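# Drop the towel into the pedal bin, lid closed

## Task

Get the towel inside the pedal bin and leave the bin's lid closed over it; this has to remain true after the robot lets go and stops acting.

## Robot and tools

ROBOT. Two UR12e-style arms on a table, each ending in a 16-motor LEAP-style hand. right_arm has a right hand, with its base near (-0.023, -0.621, 0) m. left_arm has a mirrored left hand, with its base near (+0.094, +0.719, 0) m. A camera stand sits behind them. Cameras are cam_high (672x504) and the fisheye cam_left_wrist and cam_right_wrist (616x616 each).

FRAMES. Positions, orientations and velocities in results use the scene frame. Its origin is at table-top height, halfway between the nominal bases. +z points up, +x points out across the table, and left_arm is on the +y side. Offsets you send are taken along the current Hand target's own axes. For the hand point: +z runs along the straight fingers toward the tips, and +y points out of the palm, whose face sits at y = -0.062. On the right hand +x points away from the thumb; on the left hand +x points toward the thumb. A rigid mast near the wrist on the palm side can strike things.

THE 48-NUMBER ROW. Every row has 48 values in [-1, 1], covering both arms even when only one moves. The order is: left dx, dy, dz, rx, ry, rz; left index_mcp, index_abd, index_pip, index_dip, middle_mcp, middle_abd, middle_pip, middle_dip, ring_mcp, ring_abd, ring_pip, ring_dip, thumb_cmc, thumb_axl, thumb_mcp, thumb_ipl; left current_limit, speed. The right arm follows in the same layout.

Pose numbers (dx to rz) are offsets, not poses. They are measured from that arm's Hand target at the start of the action, along its own axes. 1.0 equals 0.6 m of travel or 180 degrees of turn. rx, ry, rz form one rotation vector. Sending six zeros asks again for the current Hand target. Offsets repeated in later actions add up. Orientation commands are clipped to within 32 degrees of the measured orientation.

Hand numbers are absolute goal angles, spread linearly between each hinge's two stops. Toward -1 curls a finger or brings the thumb across the palm. The straight values are: _mcp +0.75, _abd 0.00, _pip +0.58, _dip +0.70, thumb_cmc +0.71, thumb_axl +0.68, thumb_mcp +0.23, thumb_ipl +0.17. A 0 is a real goal, not 'leave as is'. To keep a hand unchanged, echo back its hand_goal, hand_current_limit and hand_speed.

current_limit maps -1 to 0 mA and +1 to 550 mA, with a floor of 11 mA. Very low values may not lift a finger. speed sets the goal slew to (speed+1)/2 of 8.5 rad/s. At the start these are +0.4 and -0.6, and whatever you last sent stays in force.

TOOLS.
- execute_actions(actions, cameras): actions is a list of actions. Each action is a list of 1 to 15 rows, and each row lasts 1/30 s. A short action repeats its last row for the rest of the 15 steps. Every row counts from the pose at that action's start. Images are returned only when actions is empty or cameras names them; ["all"] returns every camera.
- move(target, speed, blend, stop_force, zero, blocking, cameras): drives each hand point in a straight line. target is one 48-number row or a list of up to 15 rows. Every row's offsets count from the same starting Hand targets. speed is in m/s, from 0.002 to 3.2, default 0.25; turning is capped at twice that in rad/s. You can give one speed or one per target. blend, in metres, rounds the corners of a list; 0 means stop at each target. stop_force, in N from 4 to 120 and shared by both arms, ends an arm's path when it feels that much push against its direction of travel. zero (default true) re-zeroes the force reading before the move. blocking=false returns after about 0.5 s and cannot be combined with stop_force. A move lasts at most 10 s. The result adds a 'move:' line: done, off_target, moving, held or fault, plus limits such as paced or held. The move does not steer around obstacles, and paths close to an arm's own base can flip its posture.
- wait(seconds 0 to 10, cameras): lets time pass while commands are held.
- stop(cameras): brakes a running move.
- zoom_image(camera, region [x0, y0, x1, y1] in pixels, at most 504x504): gives a closer view of the newest image from that camera.
- zero_wrist_force(arm): tares that arm's wrist sensor.
- read_manual(section): returns licence texts only.
- finished_scene(scene 1 or 2): ends the scene permanently.

RESULTS. Each arm reports end_effector_position (m) and end_effector_quat_wxyz in the scene frame, along with velocities, Hand target (the base for the next offsets), joint positions and torques. Hand results are hand_goal, hand_measured, hand_current_ma and hand_state, listed per motor in row order. hand_state is one of moving, goal, blocked or overload. Wrist force and torque are given in the hand point's axes. You may also see MOTOR HOT, fault and HAND FAULT lines. A hand point often comes to rest a little short of its target; send the gap as a further offset.

AVOID. Do not push hard or strike fixed or heavy objects. About 150 N of outside force, or a joint torque at its limit, stops the arm for 10 s. Do not let the arms or hands touch each other; the clearance check does not fully prevent this. Do not drop the towel or release it while it is moving. Do not knock anything off the table, and do not slam the lid. Do not keep a finger pressing at 495 mA or more for 5 s, or the motor shuts down. Long stretched-out or loaded poses heat the motors, and at 85 °C the arm brakes for 30 s or more. Use slow moves with stop_force when approaching contact. Leave stop_force out when backing away from a surface.

Each tool is called after "Emit:" as name([rows], argument=value, ...), one row to a line, values as JSON.

## Session

Emit:
execute_actions(actions=[])

Scene clock: 0.00 s.
left_arm: end_effector_position=(+0.5314, +0.0885, +0.3977) hand_goal=(+0.754, +0.000, +0.576, +0.696, +0.754, +0.000, +0.576, +0.696, +0.754, +0.000, +0.576, +0.696, +0.714, +0.678, +0.226, +0.168) hand_measured=(+0.754, +0.000, +0.576, +0.696, +0.754, +0.000, +0.576, +0.696, +0.754, +0.000, +0.576, +0.696, +0.714, +0.678, +0.226, +0.168) hand_current_ma=(+0, +0, +0, +0, +0, +0, +0, +0, +0, +0, +0, +0, +0, +0, +0, +0) hand_state=(goal, goal, goal, goal, goal, goal, goal, goal, goal, goal, goal, goal, goal, goal, goal, goal) hand_current_limit=0.40 hand_speed=-0.60 end_effector_quat_wxyz=(-0.130, +0.927, -0.091, +0.340) | right_arm: end_effector_position=(+0.6474, -0.0969, +0.2862) hand_goal=(+0.754, +0.000, +0.576, +0.696, +0.754, +0.000, +0.576, +0.696, +0.754, +0.000, +0.576, +0.696, +0.714, +0.678, +0.226, +0.168) hand_measured=(+0.754, +0.000, +0.576, +0.696, +0.754, +0.000, +0.576, +0.696, +0.754, +0.000, +0.576, +0.696, +0.714, +0.678, +0.226, +0.168) hand_current_ma=(+0, +0, +0, +0, +0, +0, +0, +0, +0, +0, +0, +0, +0, +0, +0, +0) hand_state=(goal, goal, goal, goal, goal, goal, goal, goal, goal, goal, goal, goal, goal, goal, goal, goal) hand_current_limit=0.40 hand_speed=-0.60 end_effector_quat_wxyz=(+0.698, -0.535, -0.477, +0.001)
Joint positions: left_arm=[-1.427 -1.24 1.564 1.352 0.832 3.449] | right_arm=[0.205 -0.815 1.53 2.377 0.56 2.457]
Joint velocities: within noise
Joint torques (N m): no reading
Motor temperatures (°C): left_arm=[32 33 31 35 43 36] | right_arm=[33 30 33 37 38 38]
Wrist force (N): no reading
Wrist torque (N m): no reading
Wrist force, peak (N): no reading
Hand target: left_arm +0.5314, +0.0885, +0.3977; -0.130, +0.927, -0.091, +0.340 | right_arm +0.6474, -0.0969, +0.2862; +0.698, -0.535, -0.477, +0.001

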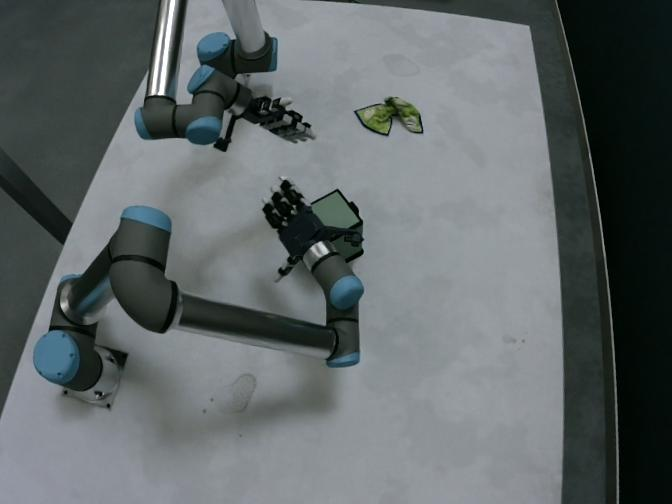

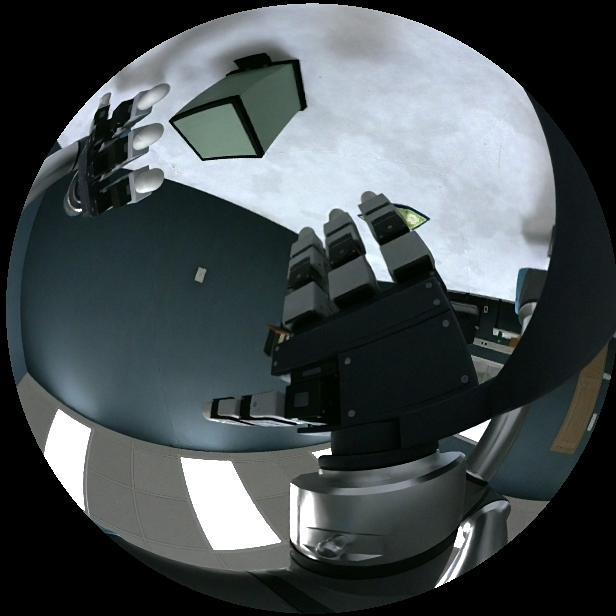

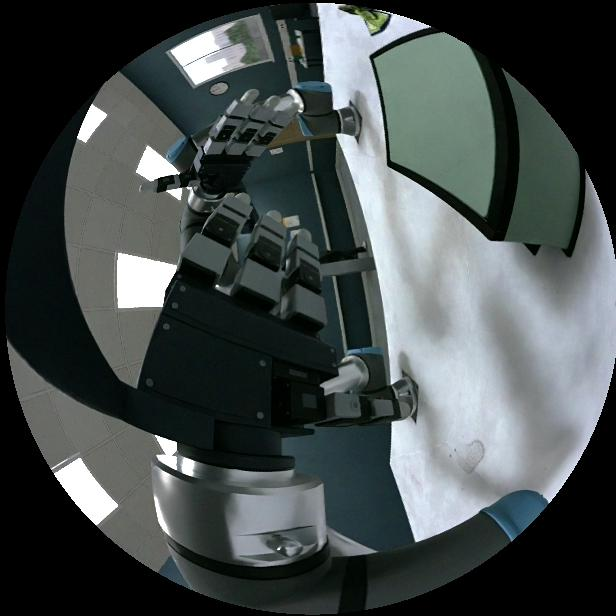

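Emit:
zoom_image(camera="cam_high", region=[230, 60, 450, 280])

Emit:
zoom_image(camera="cam_left_wrist", region=[150, 30, 450, 330])

Emit:
zoom_image(camera="cam_right_wrist", region=[310, 0, 610, 300])

Scaled by 2.291.

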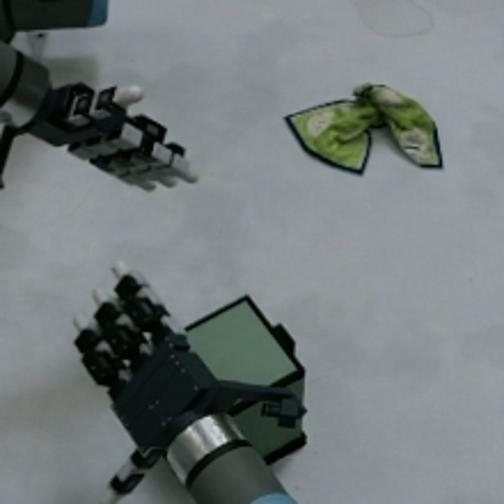

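Scaled by 1.680 from the camera's 616x616 image, which has a finer 880x880 frame.

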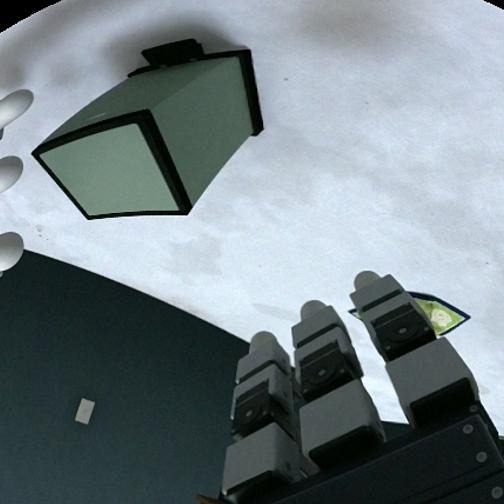

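Scaled by 1.680 from the camera's 616x616 image, which has a finer 880x880 frame.

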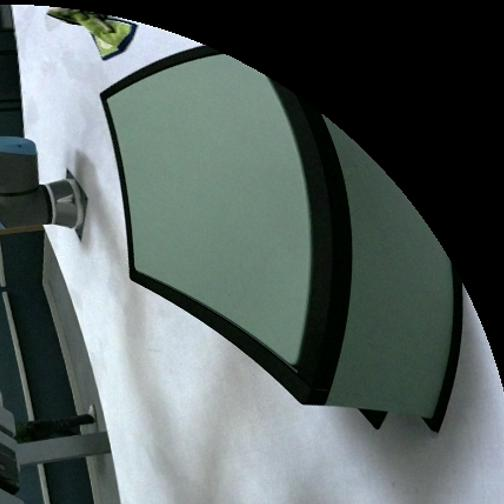

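Emit:
move(target=[0,0,0,0,0,0,0.754,0,0.576,0.696,0.754,0,0.576,0.696,0.754,0,0.576,0.696,0.714,0.678,0.226,0.168,0.4,-0.6,-0.317,-0.613,-0.102,0,0,0,0.754,0,0.576,0.696,0.754,0,0.576,0.696,0.754,0,0.576,0.696,0.714,0.678,0.226,0.168,0.4,-0.6], speed=0.3, cameras=["all"])

Scene clock: 71.43 s.
left_arm: end_effector_position=(+0.5314, +0.0885, +0.3977) hand_goal=(+0.754, +0.000, +0.576, +0.696, +0.754, +0.000, +0.576, +0.696, +0.754, +0.000, +0.576, +0.696, +0.714, +0.678, +0.226, +0.168) hand_measured=(+0.752, +0.000, +0.576, +0.696, +0.752, +0.000, +0.576, +0.696, +0.752, +0.000, +0.576, +0.696, +0.714, +0.678, +0.224, +0.168) hand_current_ma=(-1, +0, +0, +0, -1, +0, +0, +0, -1, +0, +0, +0, +0, -1, -1, +0) hand_state=(goal, goal, goal, goal, goal, goal, goal, goal, goal, goal, goal, goal, goal, goal, goal, goal) hand_current_limit=0.40 hand_speed=-0.60 end_effector_quat_wxyz=(-0.130, +0.927, -0.091, +0.340) | right_arm: end_effector_position=(+0.3976, -0.3972, +0.4365) hand_goal=(+0.754, +0.000, +0.576, +0.696, +0.754, +0.000, +0.576, +0.696, +0.754, +0.000, +0.576, +0.696, +0.714, +0.678, +0.226, +0.168) hand_measured=(+0.748, +0.000, +0.576, +0.696, +0.748, +0.000, +0.576, +0.696, +0.746, +0.000, +0.576, +0.696, +0.708, +0.678, +0.226, +0.168) hand_current_ma=(-2, +0, +0, +0, -1, +0, +0, +0, -2, +0, +0, +0, -1, +0, +0, +0) hand_state=(goal, goal, goal, goal, goal, goal, goal, goal, goal, goal, goal, goal, goal, goal, goal, goal) hand_current_limit=0.40 hand_speed=-0.60 end_effector_quat_wxyz=(+0.698, -0.535, -0.477, +0.001)
Joint positions: left_arm=[-1.427 -1.24 1.564 1.352 0.832 3.449] | right_arm=[-0.258 -1.398 2.131 2.378 1.022 2.431]
Joint torques (N m): left_arm=[-3.85 -70.51 -41.41 4.48 -1.24 0.01] | right_arm=[-7.18 -51.08 -46.93 -1.46 0.76 0.27]
Wrist force (N): left_arm=[0.1 -0.1 -0.4] | right_arm=[-0.2 0.6 0.1]
Wrist torque (N m): left_arm=[0.02 -0.02 0.01] | right_arm=[0.07 0.01 0.10]
Wrist force, peak (N): left_arm=[0.0 0.0 -0.8] | right_arm=[1.6 2.9 -0.2]
Hand target: left_arm +0.5314, +0.0885, +0.3977; -0.130, +0.927, -0.091, +0.340 | right_arm +0.3976, -0.3973, +0.4366; +0.698, -0.535, -0.477, +0.001
Off the commanded pose: left_arm 0.000 m, 0 deg | right_arm 0.000 m, 0 deg.
move: done

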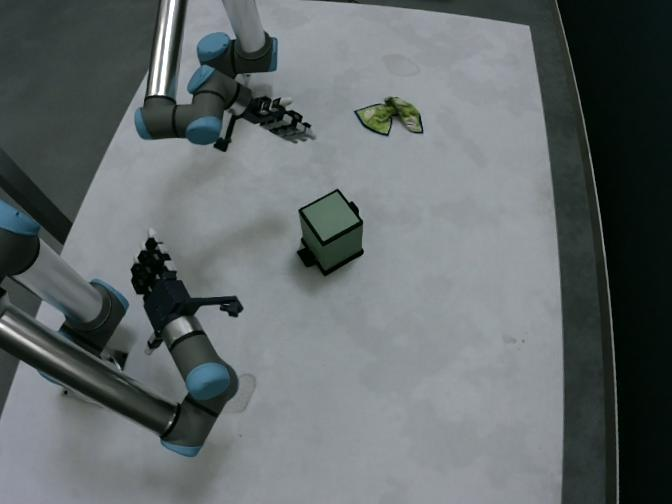

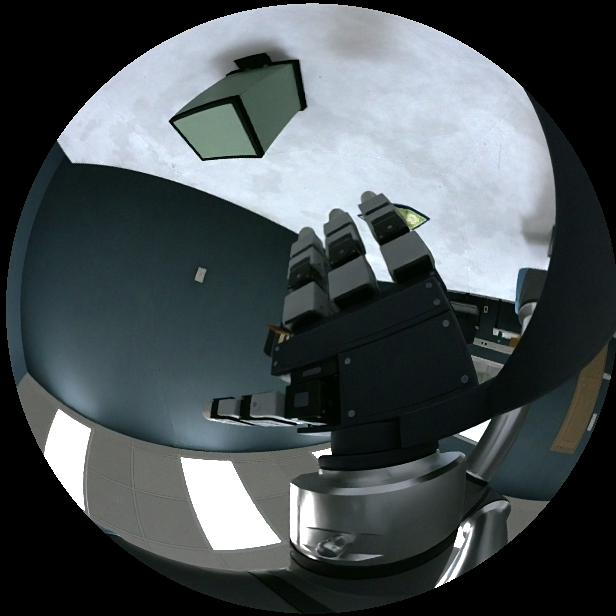

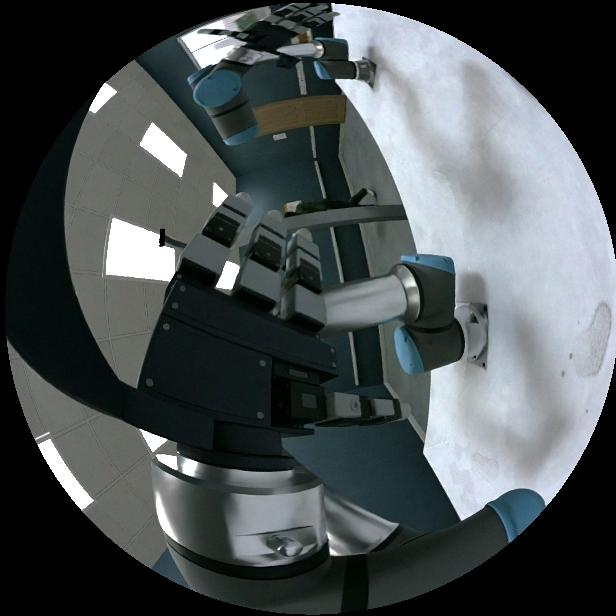

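Emit:
zoom_image(camera="cam_high", region=[280, 170, 400, 290])

Emit:
zoom_image(camera="cam_high", region=[330, 70, 450, 160])

Emit:
zoom_image(camera="cam_left_wrist", region=[160, 40, 320, 170])

Scaled by 4.200.

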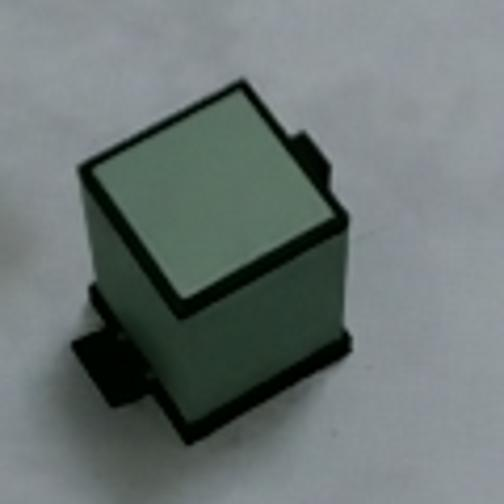

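Scaled by 4.200.

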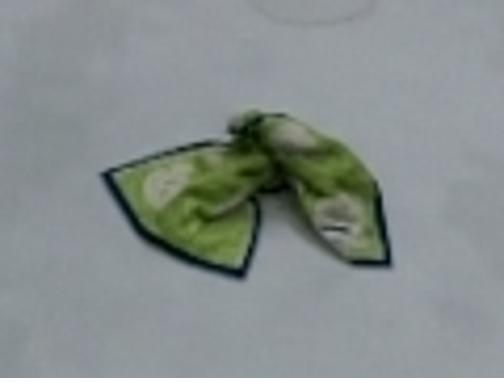

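Scaled by 3.150 from the camera's 616x616 image, which has a finer 880x880 frame.

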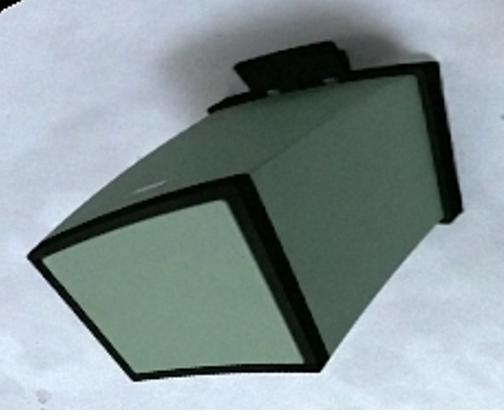

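Emit:
zoom_image(camera="cam_high", region=[110, 210, 250, 330])

Emit:
zoom_image(camera="cam_high", region=[190, 20, 330, 160])

Emit:
zoom_image(camera="cam_high", region=[40, 260, 160, 420])

Scaled by 3.600.

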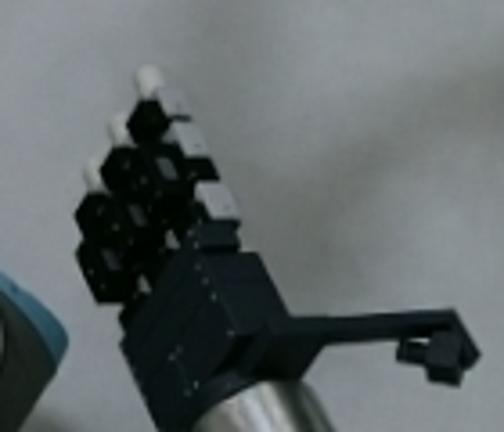

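Scaled by 3.600.

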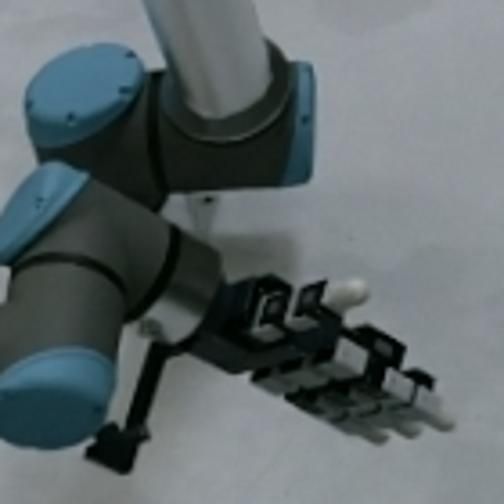

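Scaled by 3.150.

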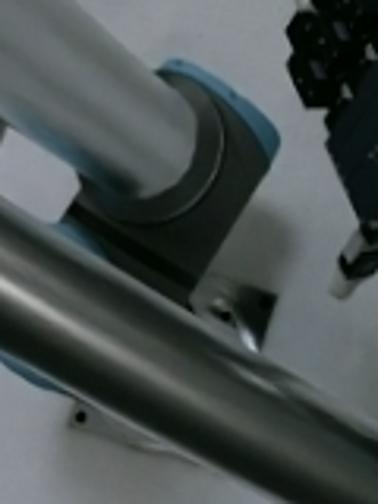

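Emit:
move([
  [0.0812,-0.8823,0.3807,-0.0926,0.0064,0.4189,0.754,0,0.576,0.696,0.754,0,0.576,0.696,0.754,0,0.576,0.696,0.714,0.678,0.226,0.168,0.4,-0.6,0.249,0.1853,0.164,0.2096,-0.565,-0.578,0.754,0,0.576,0.696,-0.342,0,-0.737,-0.174,-0.342,0,-0.737,-0.174,-0.571,0.678,0.226,0.168,0.5,-0.6],
  [0.0812,-0.8823,0.3807,-0.0926,0.0064,0.4189,0.754,0,0.576,0.696,0.754,0,0.576,0.696,0.754,0,0.576,0.696,0.714,0.678,0.226,0.168,0.4,-0.6,0.24,0.6428,0.2642,0.2096,-0.565,-0.578,0.754,0,0.576,0.696,-0.342,0,-0.737,-0.174,-0.342,0,-0.737,-0.174,-0.571,0.678,0.226,0.168,0.5,-0.6],
], speed=0.4, cameras=["all"])

Scene clock: 494.93 s.
left_arm: end_effector_position=(+0.7603, +0.6194, +0.4194) hand_goal=(+0.754, +0.000, +0.576, +0.696, +0.754, +0.000, +0.576, +0.696, +0.754, +0.000, +0.576, +0.696, +0.714, +0.678, +0.226, +0.168) hand_measured=(+0.750, +0.000, +0.576, +0.696, +0.750, +0.000, +0.576, +0.696, +0.750, +0.000, +0.576, +0.696, +0.712, +0.678, +0.224, +0.168) hand_current_ma=(-5, +0, +0, +0, -5, +0, +0, +0, -5, +0, +0, +0, -3, -1, -2, +0) hand_state=(goal, goal, goal, goal, goal, goal, goal, goal, goal, goal, goal, goal, goal, goal, goal, goal) hand_current_limit=0.40 hand_speed=-0.60 end_effector_quat_wxyz=(-0.183, +0.683, -0.683, +0.183) | right_arm: end_effector_position=(+0.5664, -0.0404, +0.2398) hand_goal=(+0.754, +0.000, +0.576, +0.696, -0.342, +0.000, -0.736, -0.174, -0.342, +0.000, -0.736, -0.174, -0.570, +0.678, +0.226, +0.168) hand_measured=(+0.750, +0.000, +0.576, +0.696, -0.336, +0.000, -0.732, -0.172, -0.334, +0.000, -0.732, -0.172, -0.568, +0.678, +0.222, +0.168) hand_current_ma=(+0, +0, +0, +0, +1, +0, +0, +0, +2, +0, +0, +0, +0, +0, -1, +0) hand_state=(goal, goal, goal, goal, goal, goal, goal, goal, goal, goal, goal, goal, goal, goal, goal, goal) hand_current_limit=0.50 hand_speed=-0.60 end_effector_quat_wxyz=(+0.002, -0.352, +0.936, +0.001)
Joint positions: left_arm=[-0.416 -1.352 1.434 1.001 1.372 5.925] | right_arm=[0.489 -0.936 1.27 1.232 1.569 1.306]
Joint torques (N m): left_arm=[-15.32 -78.15 -36.67 -0.6 -1.79 2.57] | right_arm=[-1.24 -67.97 -26.62 6.27 2.28 -2.7]
Wrist force (N): left_arm=[1.8 0.4 0.7] | right_arm=[0.2 0.8 -0.3]
Wrist torque (N m): left_arm=[-0.07 -0.19 0.27] | right_arm=[0.35 -0.45 -0.22]
Wrist force, peak (N): left_arm=[2.2 0.6 0.4] | right_arm=[2.4 0.3 -2.6]
Hand target: left_arm +0.7603, +0.6194, +0.4194; -0.183, +0.683, -0.683, +0.183 | right_arm +0.5664, -0.0404, +0.2397; +0.002, -0.352, +0.936, +0.001
Off the commanded pose: left_arm 0.000 m, 0 deg | right_arm 0.000 m, 0 deg.
move: done

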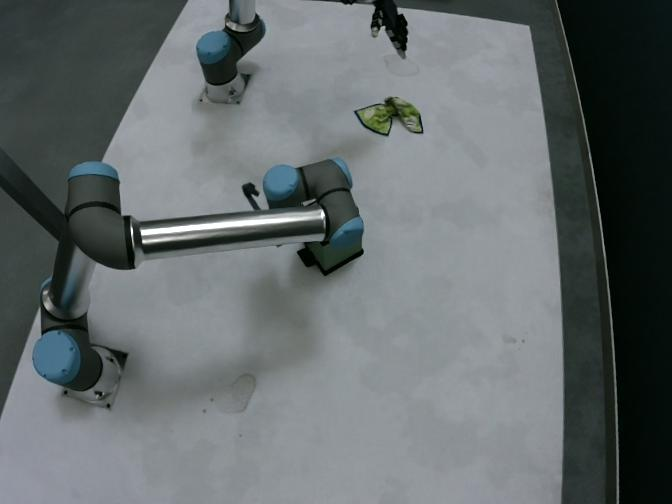

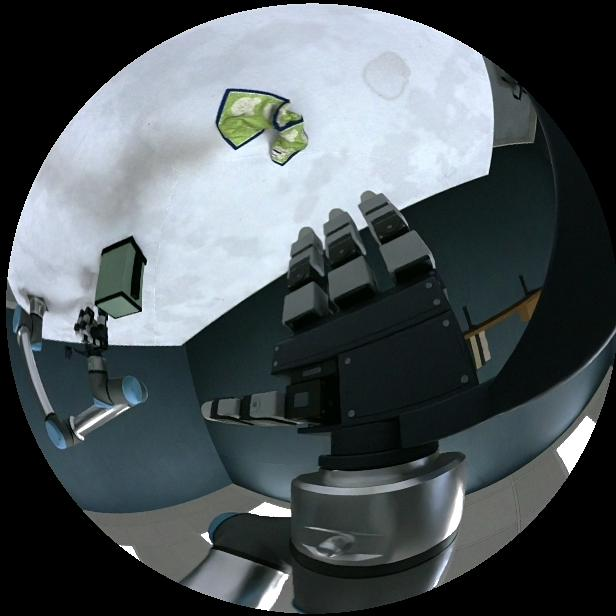

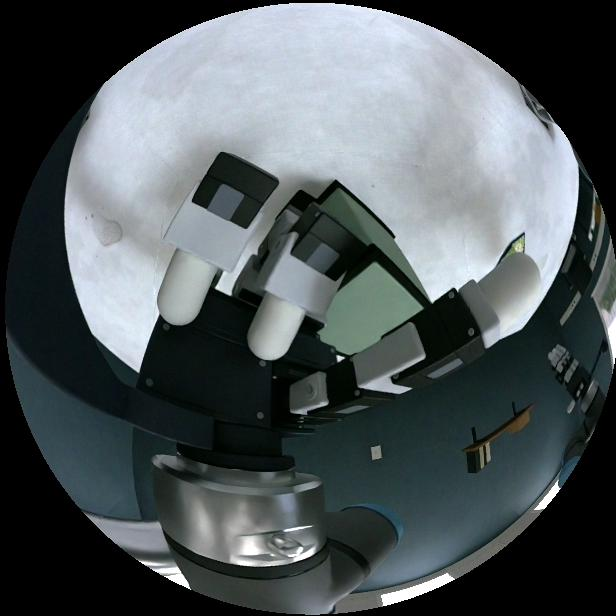

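Emit:
zoom_image(camera="cam_left_wrist", region=[190, 60, 350, 190])

Emit:
zoom_image(camera="cam_left_wrist", region=[60, 220, 170, 370])

Emit:
zoom_image(camera="cam_right_wrist", region=[200, 150, 450, 400])

Scaled by 3.150 from the camera's 616x616 image, which has a finer 880x880 frame.

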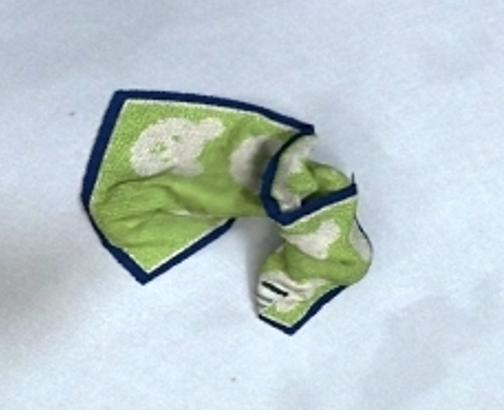

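Scaled by 3.360 from the camera's 616x616 image, which has a finer 880x880 frame.

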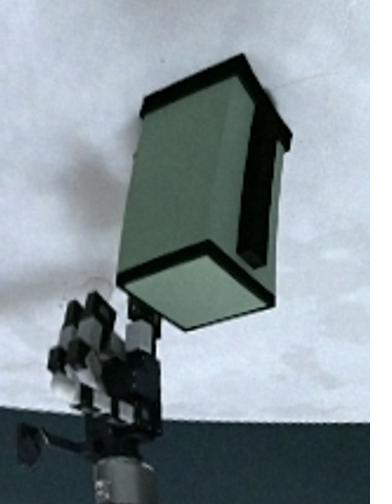

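Scaled by 2.016 from the camera's 616x616 image, which has a finer 880x880 frame.

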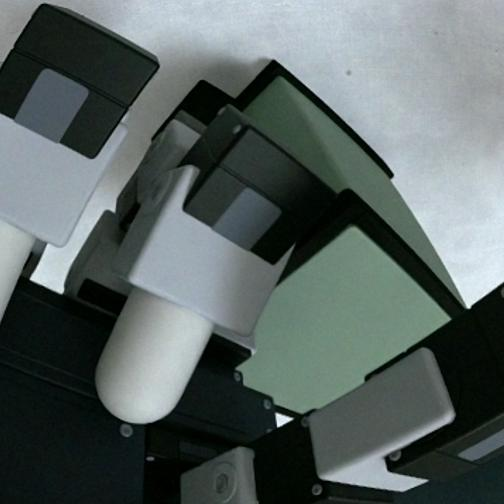

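Emit:
move(target=[0,0,0,0,0,0,0.754,0,0.576,0.696,0.754,0,0.576,0.696,0.754,0,0.576,0.696,0.714,0.678,0.226,0.168,0.4,-0.6,0,0,0.1167,0,0,0,0.754,0,0.576,0.696,-0.342,0,-0.737,-0.174,-0.342,0,-0.737,-0.174,-0.571,0.678,0.226,0.168,0.7,-0.6], speed=0.15, stop_force=10, cameras=["cam_high","cam_right_wrist"])

Scene clock: 531.10 s.
left_arm: end_effector_position=(+0.7603, +0.6194, +0.4194) hand_goal=(+0.754, +0.000, +0.576, +0.696, +0.754, +0.000, +0.576, +0.696, +0.754, +0.000, +0.576, +0.696, +0.714, +0.678, +0.226, +0.168) hand_measured=(+0.750, +0.000, +0.576, +0.696, +0.750, +0.000, +0.576, +0.696, +0.750, +0.000, +0.576, +0.696, +0.712, +0.678, +0.224, +0.168) hand_current_ma=(-5, +0, +0, +0, -5, +0, +0, +0, -5, +0, +0, +0, -3, -1, -2, +0) hand_state=(goal, goal, goal, goal, goal, goal, goal, goal, goal, goal, goal, goal, goal, goal, goal, goal) hand_current_limit=0.40 hand_speed=-0.60 end_effector_quat_wxyz=(-0.183, +0.683, -0.683, +0.183) | right_arm: end_effector_position=(+0.5666, -0.0401, +0.1696) hand_goal=(+0.754, +0.000, +0.576, +0.696, -0.342, +0.000, -0.736, -0.174, -0.342, +0.000, -0.736, -0.174, -0.570, +0.678, +0.226, +0.168) hand_measured=(+0.750, +0.000, +0.576, +0.696, -0.336, +0.000, -0.732, -0.172, -0.334, +0.000, -0.732, -0.172, -0.568, +0.678, +0.222, +0.168) hand_current_ma=(+0, +0, +0, +0, +1, +0, +0, +0, +2, +0, +0, +0, +0, +0, -1, +0) hand_state=(goal, goal, goal, goal, goal, goal, goal, goal, goal, goal, goal, goal, goal, goal, goal, goal) hand_current_limit=0.70 hand_speed=-0.60 end_effector_quat_wxyz=(+0.002, -0.352, +0.936, +0.001)
Joint positions: left_arm=[-0.416 -1.352 1.434 1.001 1.372 5.925] | right_arm=[0.489 -0.891 1.325 1.132 1.569 1.306]
Joint torques (N m): left_arm=[-15.73 -77.91 -37.18 -0.33 -1.86 2.56] | right_arm=[13.8 -97.73 -52.37 6.17 0.46 2.37]
Wrist force (N): left_arm=[1.8 0.5 0.5] | right_arm=[0.1 0.4 -0.5]
Wrist torque (N m): left_arm=[-0.05 -0.19 0.27] | right_arm=[0.34 -0.46 -0.22]
Wrist force, peak (N): left_arm=[2.3 0.4 0.5] | right_arm=[0.3 0.6 -2.2]
Hand target: left_arm +0.7603, +0.6194, +0.4194; -0.183, +0.683, -0.683, +0.183 | right_arm +0.5666, -0.0401, +0.1696; +0.002, -0.352, +0.936, +0.001
Off the commanded pose: left_arm 0.000 m, 0 deg | right_arm 0.000 m, 0 deg.
move: done
Images, in order (width x height): cam_high 672x504, cam_right_wrist 616x616.

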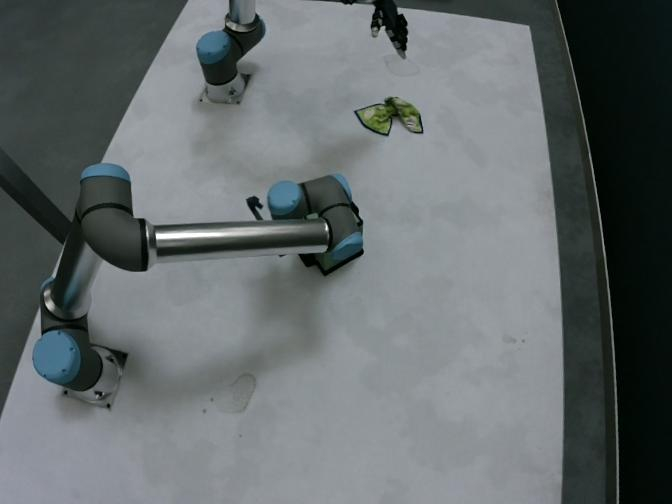

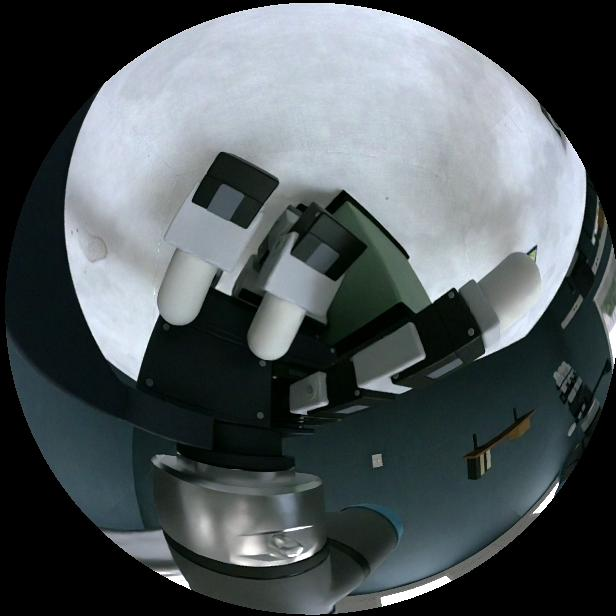

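Emit:
move(target=[0,0,0,0,0,0,0.754,0,0.576,0.696,0.754,0,0.576,0.696,0.754,0,0.576,0.696,0.714,0.678,0.226,0.168,0.4,-0.6,0,0,0.065,0,0,0,0.754,0,0.576,0.696,-0.342,0,-0.737,-0.174,-0.342,0,-0.737,-0.174,-0.571,0.678,0.226,0.168,0.7,-0.6], speed=0.03, stop_force=22, cameras=["all"])

Scene clock: 540.27 s.
left_arm: end_effector_position=(+0.7603, +0.6194, +0.4194) hand_goal=(+0.754, +0.000, +0.576, +0.696, +0.754, +0.000, +0.576, +0.696, +0.754, +0.000, +0.576, +0.696, +0.714, +0.678, +0.226, +0.168) hand_measured=(+0.750, +0.000, +0.576, +0.696, +0.750, +0.000, +0.576, +0.696, +0.750, +0.000, +0.576, +0.696, +0.712, +0.678, +0.224, +0.168) hand_current_ma=(-5, +0, +0, +0, -5, +0, +0, +0, -5, +0, +0, +0, -3, -1, -2, +0) hand_state=(goal, goal, goal, goal, goal, goal, goal, goal, goal, goal, goal, goal, goal, goal, goal, goal) hand_current_limit=0.40 hand_speed=-0.60 end_effector_quat_wxyz=(-0.183, +0.683, -0.683, +0.183) | right_arm: end_effector_position=(+0.5667, -0.0400, +0.1439) hand_goal=(+0.754, +0.000, +0.576, +0.696, -0.342, +0.000, -0.736, -0.174, -0.342, +0.000, -0.736, -0.174, -0.570, +0.678, +0.226, +0.168) hand_measured=(+0.752, -0.028, +0.576, +0.696, -0.336, +0.000, -0.732, -0.172, -0.334, +0.000, -0.732, -0.172, -0.568, +0.678, +0.222, +0.168) hand_current_ma=(+0, -14, +0, +0, +1, +0, +0, +0, +2, +0, +0, +0, +0, +0, -1, +0) hand_state=(goal, blocked, goal, goal, goal, goal, goal, goal, goal, goal, goal, goal, goal, goal, goal, goal) hand_current_limit=0.70 hand_speed=-0.60 end_effector_quat_wxyz=(+0.002, -0.352, +0.936, +0.001)
Joint positions: left_arm=[-0.416 -1.352 1.434 1.001 1.372 5.925] | right_arm=[0.489 -0.872 1.342 1.096 1.569 1.306]
Joint torques (N m): left_arm=[-15.64 -77.62 -37.38 -0.21 -1.75 2.63] | right_arm=[11.14 -80.51 -41.93 5.68 0.77 1.97]
Wrist force (N): left_arm=[1.9 0.2 0.5] | right_arm=[0.3 0.4 -22.3]
Wrist torque (N m): left_arm=[-0.07 -0.21 0.29] | right_arm=[2.06 -0.90 -0.20]
Wrist force, peak (N): left_arm=[2.0 0.5 0.9] | right_arm=[0.2 -0.2 -34.6]
Hand target: left_arm +0.7603, +0.6194, +0.4194; -0.183, +0.683, -0.683, +0.183 | right_arm +0.5667, -0.0400, +0.1439; +0.002, -0.352, +0.936, +0.001 (not the last commanded pose)
Off the commanded pose: left_arm 0.000 m, 0 deg | right_arm 0.013 m, 0 deg.
move: contact (right_arm)

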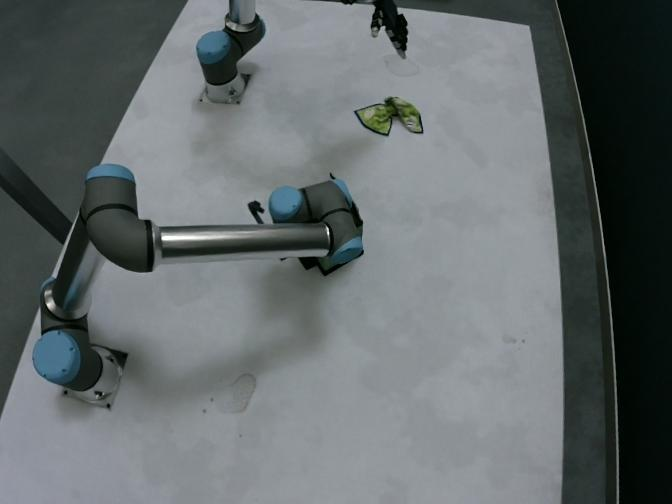

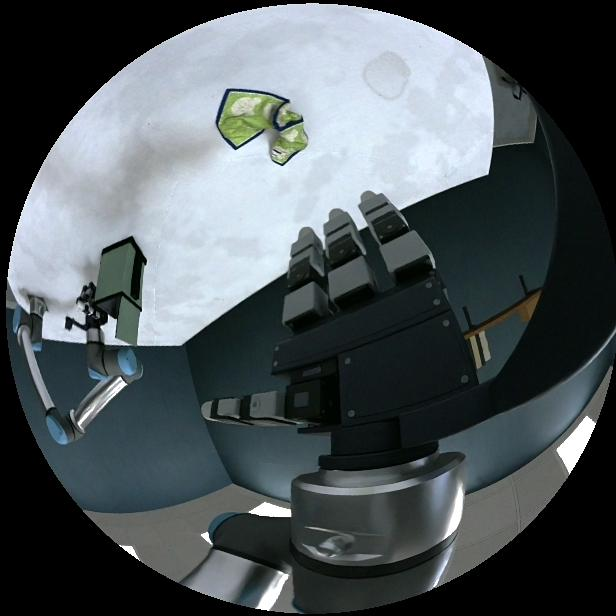

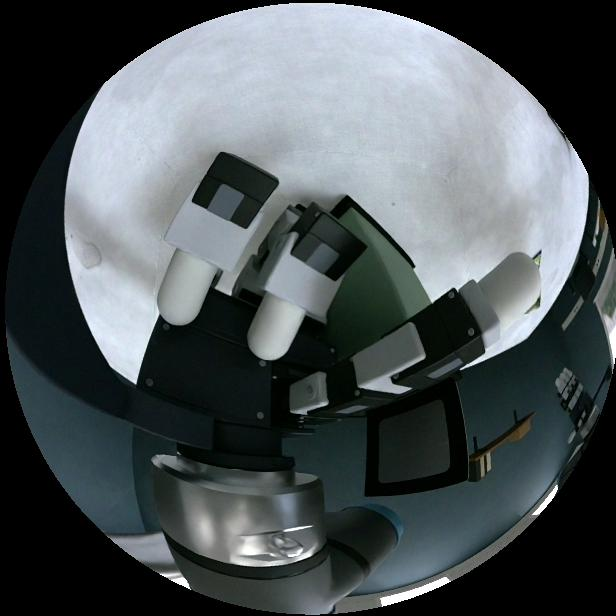

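Emit:
zoom_image(camera="cam_left_wrist", region=[60, 220, 170, 370])

Emit:
zoom_image(camera="cam_right_wrist", region=[320, 340, 500, 520])

Emit:
zoom_image(camera="cam_high", region=[280, 160, 400, 280])

Scaled by 3.360 from the camera's 616x616 image, which has a finer 880x880 frame.

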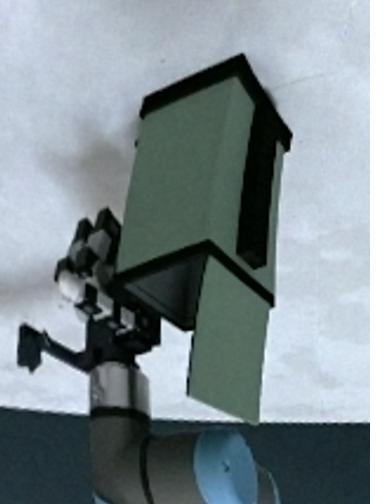

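Scaled by 2.800 from the camera's 616x616 image, which has a finer 880x880 frame.

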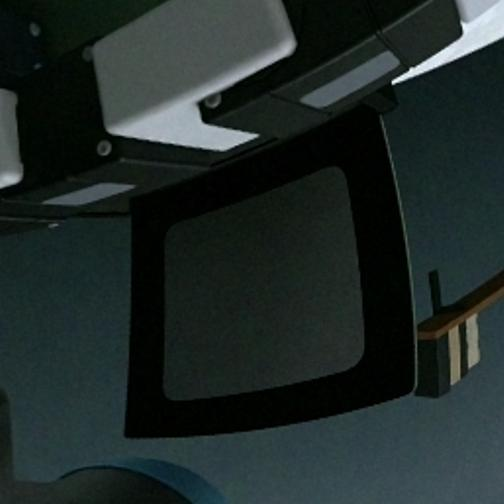

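Scaled by 4.200.

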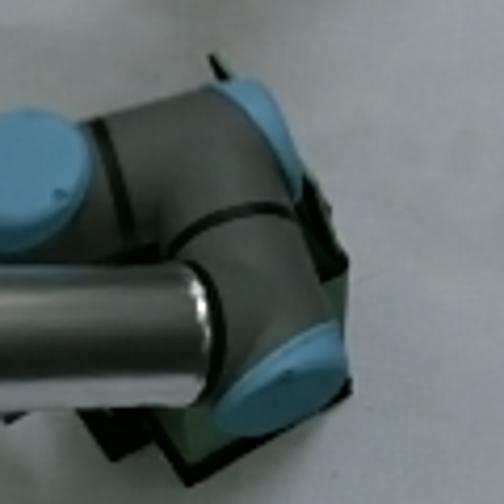

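Emit:
zoom_image(camera="cam_high", region=[340, 0, 460, 140])

Scaled by 3.600.

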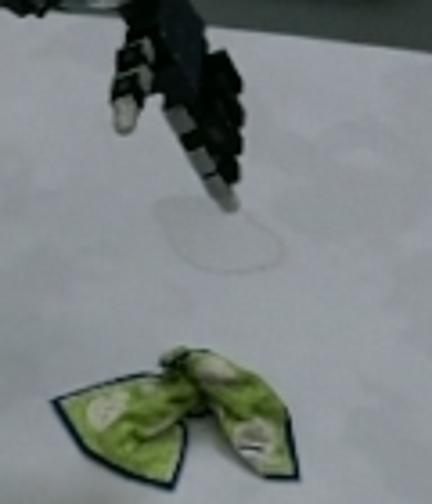

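Emit:
move(target=[-0.0677,0,0.5187,0.1111,0,0,0.842,0,-0.343,-0.217,0.842,0,-0.343,-0.217,-0.342,0,-0.737,-0.174,-0.571,0.678,-0.2247,0.168,0.4,-0.5,0,0,-0.0033,0,0,0,0.754,0,0.576,0.696,-0.342,0,-0.737,-0.174,-0.342,0,-0.737,-0.174,-0.571,0.678,0.226,0.168,0.7,-0.6], speed=0.25, cameras=["all"])

Scene clock: 788.27 s.
left_arm: end_effector_position=(+0.9157, +0.6601, +0.1498) hand_goal=(+0.842, +0.000, -0.342, -0.216, +0.842, +0.000, -0.342, -0.216, -0.342, +0.000, -0.736, -0.174, -0.570, +0.678, -0.224, +0.168) hand_measured=(+0.828, +0.000, -0.338, -0.212, +0.828, +0.000, -0.338, -0.212, -0.328, +0.000, -0.730, -0.172, -0.568, +0.678, -0.224, +0.168) hand_current_ma=(-27, +0, +4, +3, -26, +0, +3, +4, +25, +0, +8, +2, +2, -1, +1, +0) hand_state=(goal, goal, goal, goal, goal, goal, goal, goal, goal, goal, goal, goal, goal, goal, goal, goal) hand_current_limit=0.40 hand_speed=-0.50 end_effector_quat_wxyz=(-0.299, +0.641, -0.641, +0.299) | right_arm: end_effector_position=(+0.5667, -0.0400, +0.1459) hand_goal=(+0.754, +0.000, +0.576, +0.696, -0.342, +0.000, -0.736, -0.174, -0.342, +0.000, -0.736, -0.174, -0.570, +0.678, +0.226, +0.168) hand_measured=(+0.752, -0.026, +0.576, +0.696, -0.336, +0.000, -0.732, -0.172, -0.334, +0.000, -0.732, -0.172, -0.568, +0.678, +0.222, +0.168) hand_current_ma=(+0, -12, +0, +0, +1, +0, +0, +0, +2, +0, +0, +0, +0, +0, -1, +0) hand_state=(goal, blocked, goal, goal, goal, goal, goal, goal, goal, goal, goal, goal, goal, goal, goal, goal) hand_current_limit=0.70 hand_speed=-0.60 end_effector_quat_wxyz=(+0.002, -0.352, +0.936, +0.001)
Joint positions: left_arm=[-0.316 -1.157 1.665 0.214 1.337 6.081] | right_arm=[0.489 -0.873 1.34 1.099 1.569 1.306]
Joint torques (N m): left_arm=[-15.33 -76.45 -48.74 -1.95 1.98 -2.79] | right_arm=[4.7 -97.12 -51.22 6.87 0.91 -0.7]
Wrist force (N): left_arm=[2.3 1.0 -0.2] | right_arm=[0.8 0.0 -2.4]
Wrist torque (N m): left_arm=[0.12 -0.22 0.22] | right_arm=[0.41 -0.46 -0.19]
Wrist force, peak (N): left_arm=[1.8 2.1 2.1] | right_arm=[0.4 0.0 -23.2]
Hand target: left_arm +0.9158, +0.6600, +0.1498; -0.299, +0.641, -0.641, +0.299 | right_arm +0.5667, -0.0400, +0.1459; +0.002, -0.352, +0.936, +0.001
Off the commanded pose: left_arm 0.000 m, 0 deg | right_arm 0.000 m, 0 deg.
move: done

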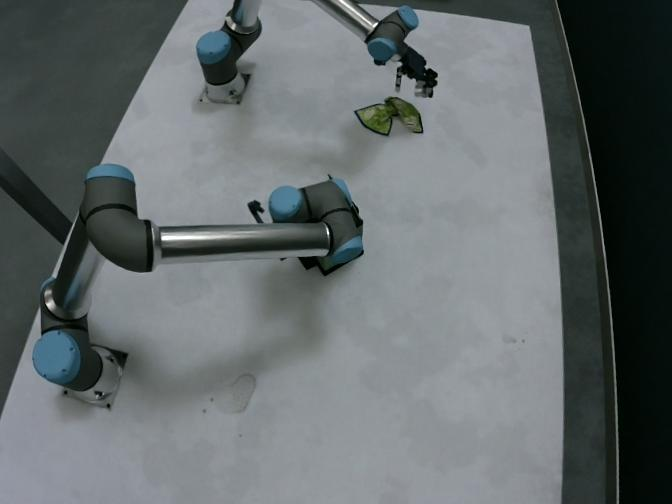

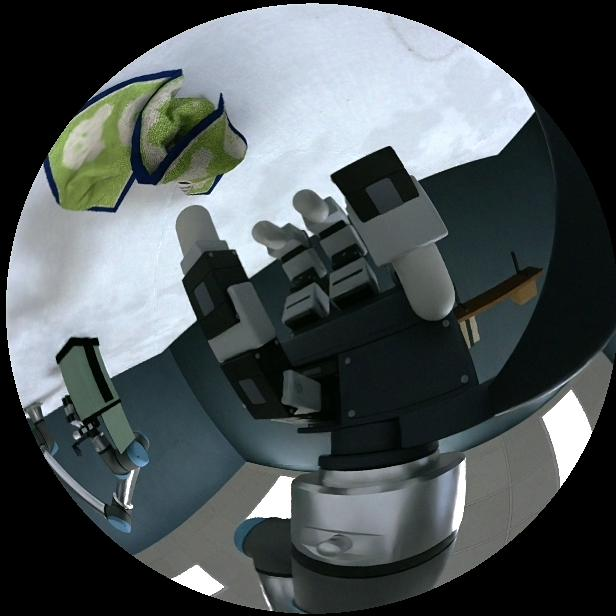

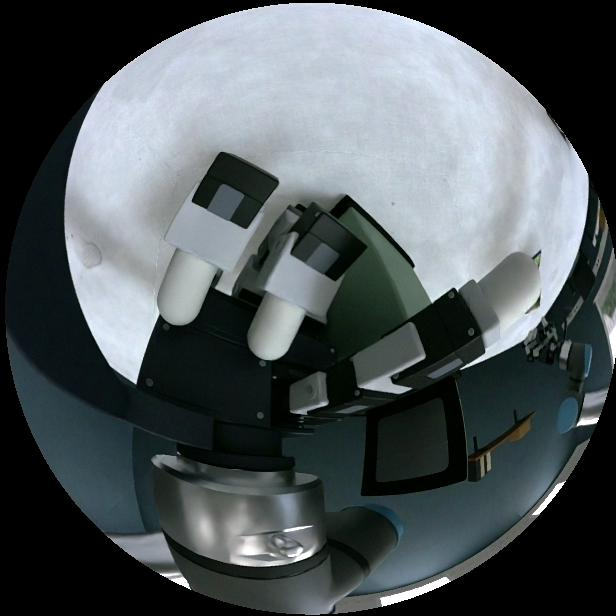

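Emit:
zoom_image(camera="cam_high", region=[340, 40, 460, 150])

Emit:
zoom_image(camera="cam_left_wrist", region=[20, 40, 350, 340])

Scaled by 4.200.

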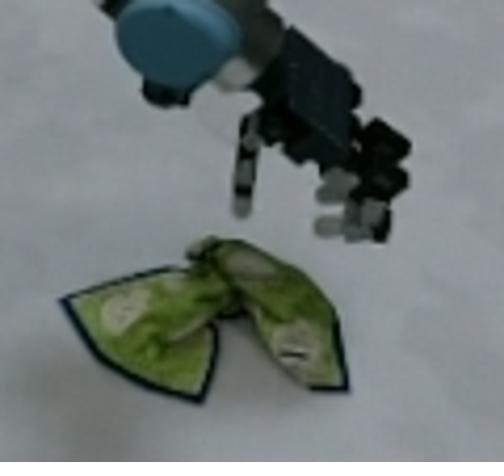

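Scaled by 1.527 from the camera's 616x616 image, which has a finer 880x880 frame.

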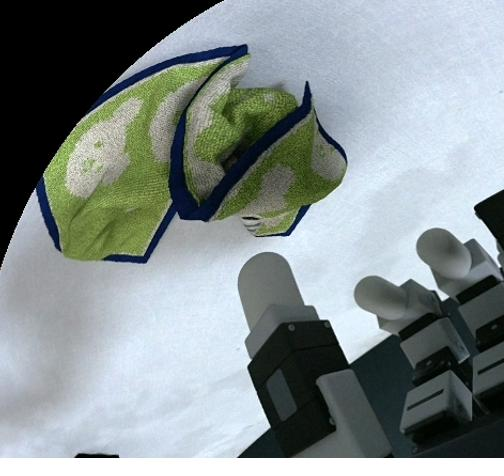

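Emit:
move(target=[-0.0083,0.1914,0.0982,0,0,0,0.842,0,-0.343,-0.217,0.842,0,-0.343,-0.217,-0.342,0,-0.737,-0.174,-0.571,0.678,-0.2247,0.168,0.4,-0.5,0,0,0,0,0,0,0.754,0,0.576,0.696,-0.342,0,-0.737,-0.174,-0.342,0,-0.737,-0.174,-0.571,0.678,0.226,0.168,0.7,-0.6], speed=0.07, stop_force=7, cameras=["cam_high","cam_left_wrist"])

Emit:
zoom_image(camera="cam_high", region=[340, 40, 460, 150])

Emit:
zoom_image(camera="cam_left_wrist", region=[20, 20, 350, 340])

Scene clock: 828.83 s.
left_arm: end_effector_position=(+0.8895, +0.6645, +0.0351) hand_goal=(+0.842, +0.000, -0.342, -0.216, +0.842, +0.000, -0.342, -0.216, -0.342, +0.000, -0.736, -0.174, -0.570, +0.678, -0.224, +0.168) hand_measured=(+0.828, +0.000, -0.350, -0.222, +0.828, +0.000, -0.340, -0.212, -0.328, +0.000, -0.730, -0.172, -0.576, +0.676, -0.212, +0.170) hand_current_ma=(-25, +0, -12, -8, -25, +0, +3, +4, +24, +0, +8, +2, -8, -2, +26, +3) hand_state=(goal, goal, goal, goal, goal, goal, goal, goal, goal, goal, goal, goal, goal, goal, goal, goal) hand_current_limit=0.40 hand_speed=-0.50 end_effector_quat_wxyz=(-0.299, +0.641, -0.641, +0.299) | right_arm: end_effector_position=(+0.5667, -0.0400, +0.1459) hand_goal=(+0.754, +0.000, +0.576, +0.696, -0.342, +0.000, -0.736, -0.174, -0.342, +0.000, -0.736, -0.174, -0.570, +0.678, +0.226, +0.168) hand_measured=(+0.752, -0.026, +0.576, +0.696, -0.336, +0.000, -0.732, -0.172, -0.334, +0.000, -0.732, -0.172, -0.568, +0.678, +0.222, +0.168) hand_current_ma=(+0, -12, +0, +0, +1, +0, +0, +0, +2, +0, +0, +0, +0, +0, -1, +0) hand_state=(goal, blocked, goal, goal, goal, goal, goal, goal, goal, goal, goal, goal, goal, goal, goal, goal) hand_current_limit=0.70 hand_speed=-0.60 end_effector_quat_wxyz=(+0.002, -0.352, +0.936, +0.001)
Joint positions: left_arm=[-0.322 -1.085 1.798 0.011 1.332 6.078] | right_arm=[0.489 -0.873 1.34 1.099 1.569 1.306]
Joint torques (N m): left_arm=[9.78 -61.93 -25.61 -2.32 1.22 2.29] | right_arm=[-4.58 -95.59 -52.08 1.31 1.11 -1.86]
Wrist force (N): left_arm=[1.8 -1.7 -4.1] | right_arm=[0.7 0.9 -1.9]
Wrist torque (N m): left_arm=[-0.01 -0.15 0.23] | right_arm=[0.51 -0.47 -0.17]
Wrist force, peak (N): left_arm=[2.1 -5.5 -6.9] | right_arm=[1.1 0.4 -2.8]
Hand target: left_arm +0.8895, +0.6645, +0.0351; -0.299, +0.641, -0.641, +0.299 (not the last commanded pose) | right_arm +0.5667, -0.0400, +0.1459; +0.002, -0.352, +0.936, +0.001
Off the commanded pose: left_arm 0.011 m, 0 deg | right_arm 0.000 m, 0 deg.
move: contact (left_arm)
Images, in order (width x height): cam_high 672x504, cam_left_wrist 616x616.

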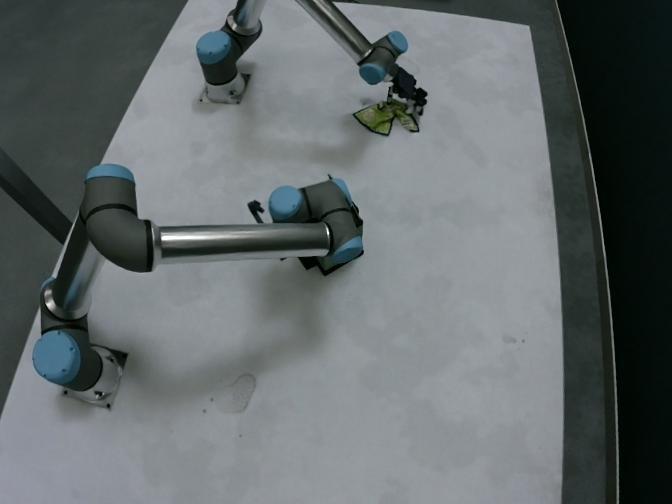

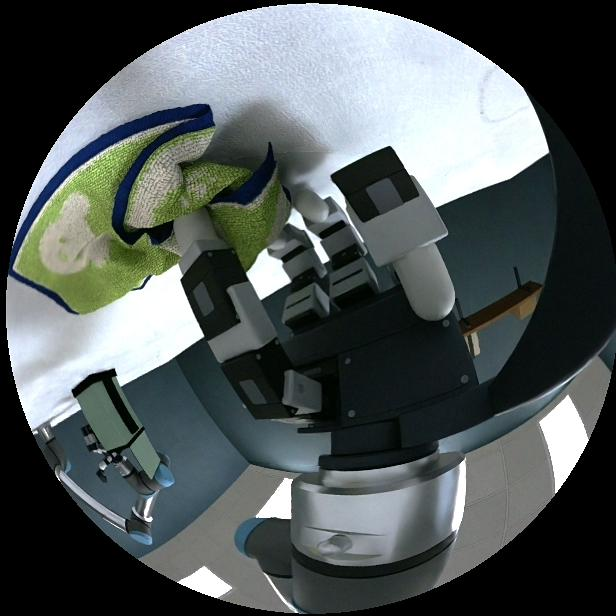

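Scaled by 4.200.

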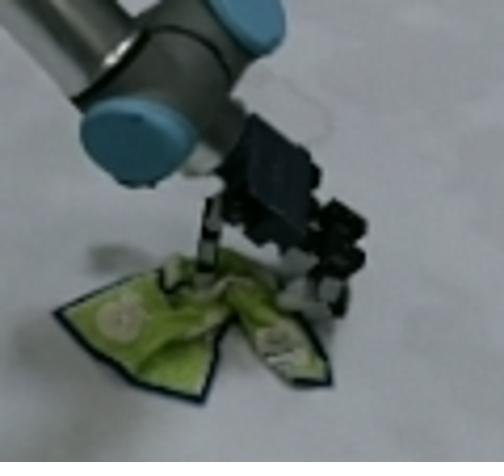

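Scaled by 1.527 from the camera's 616x616 image, which has a finer 880x880 frame.

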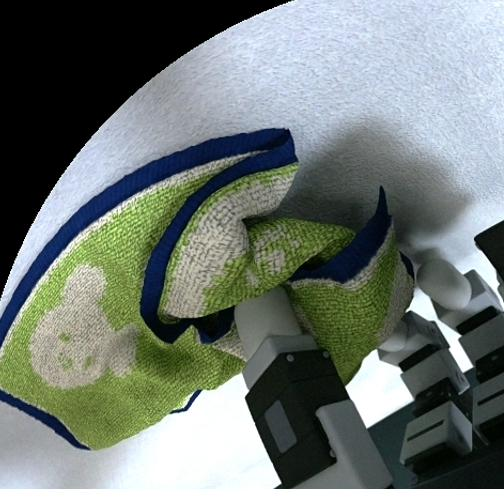

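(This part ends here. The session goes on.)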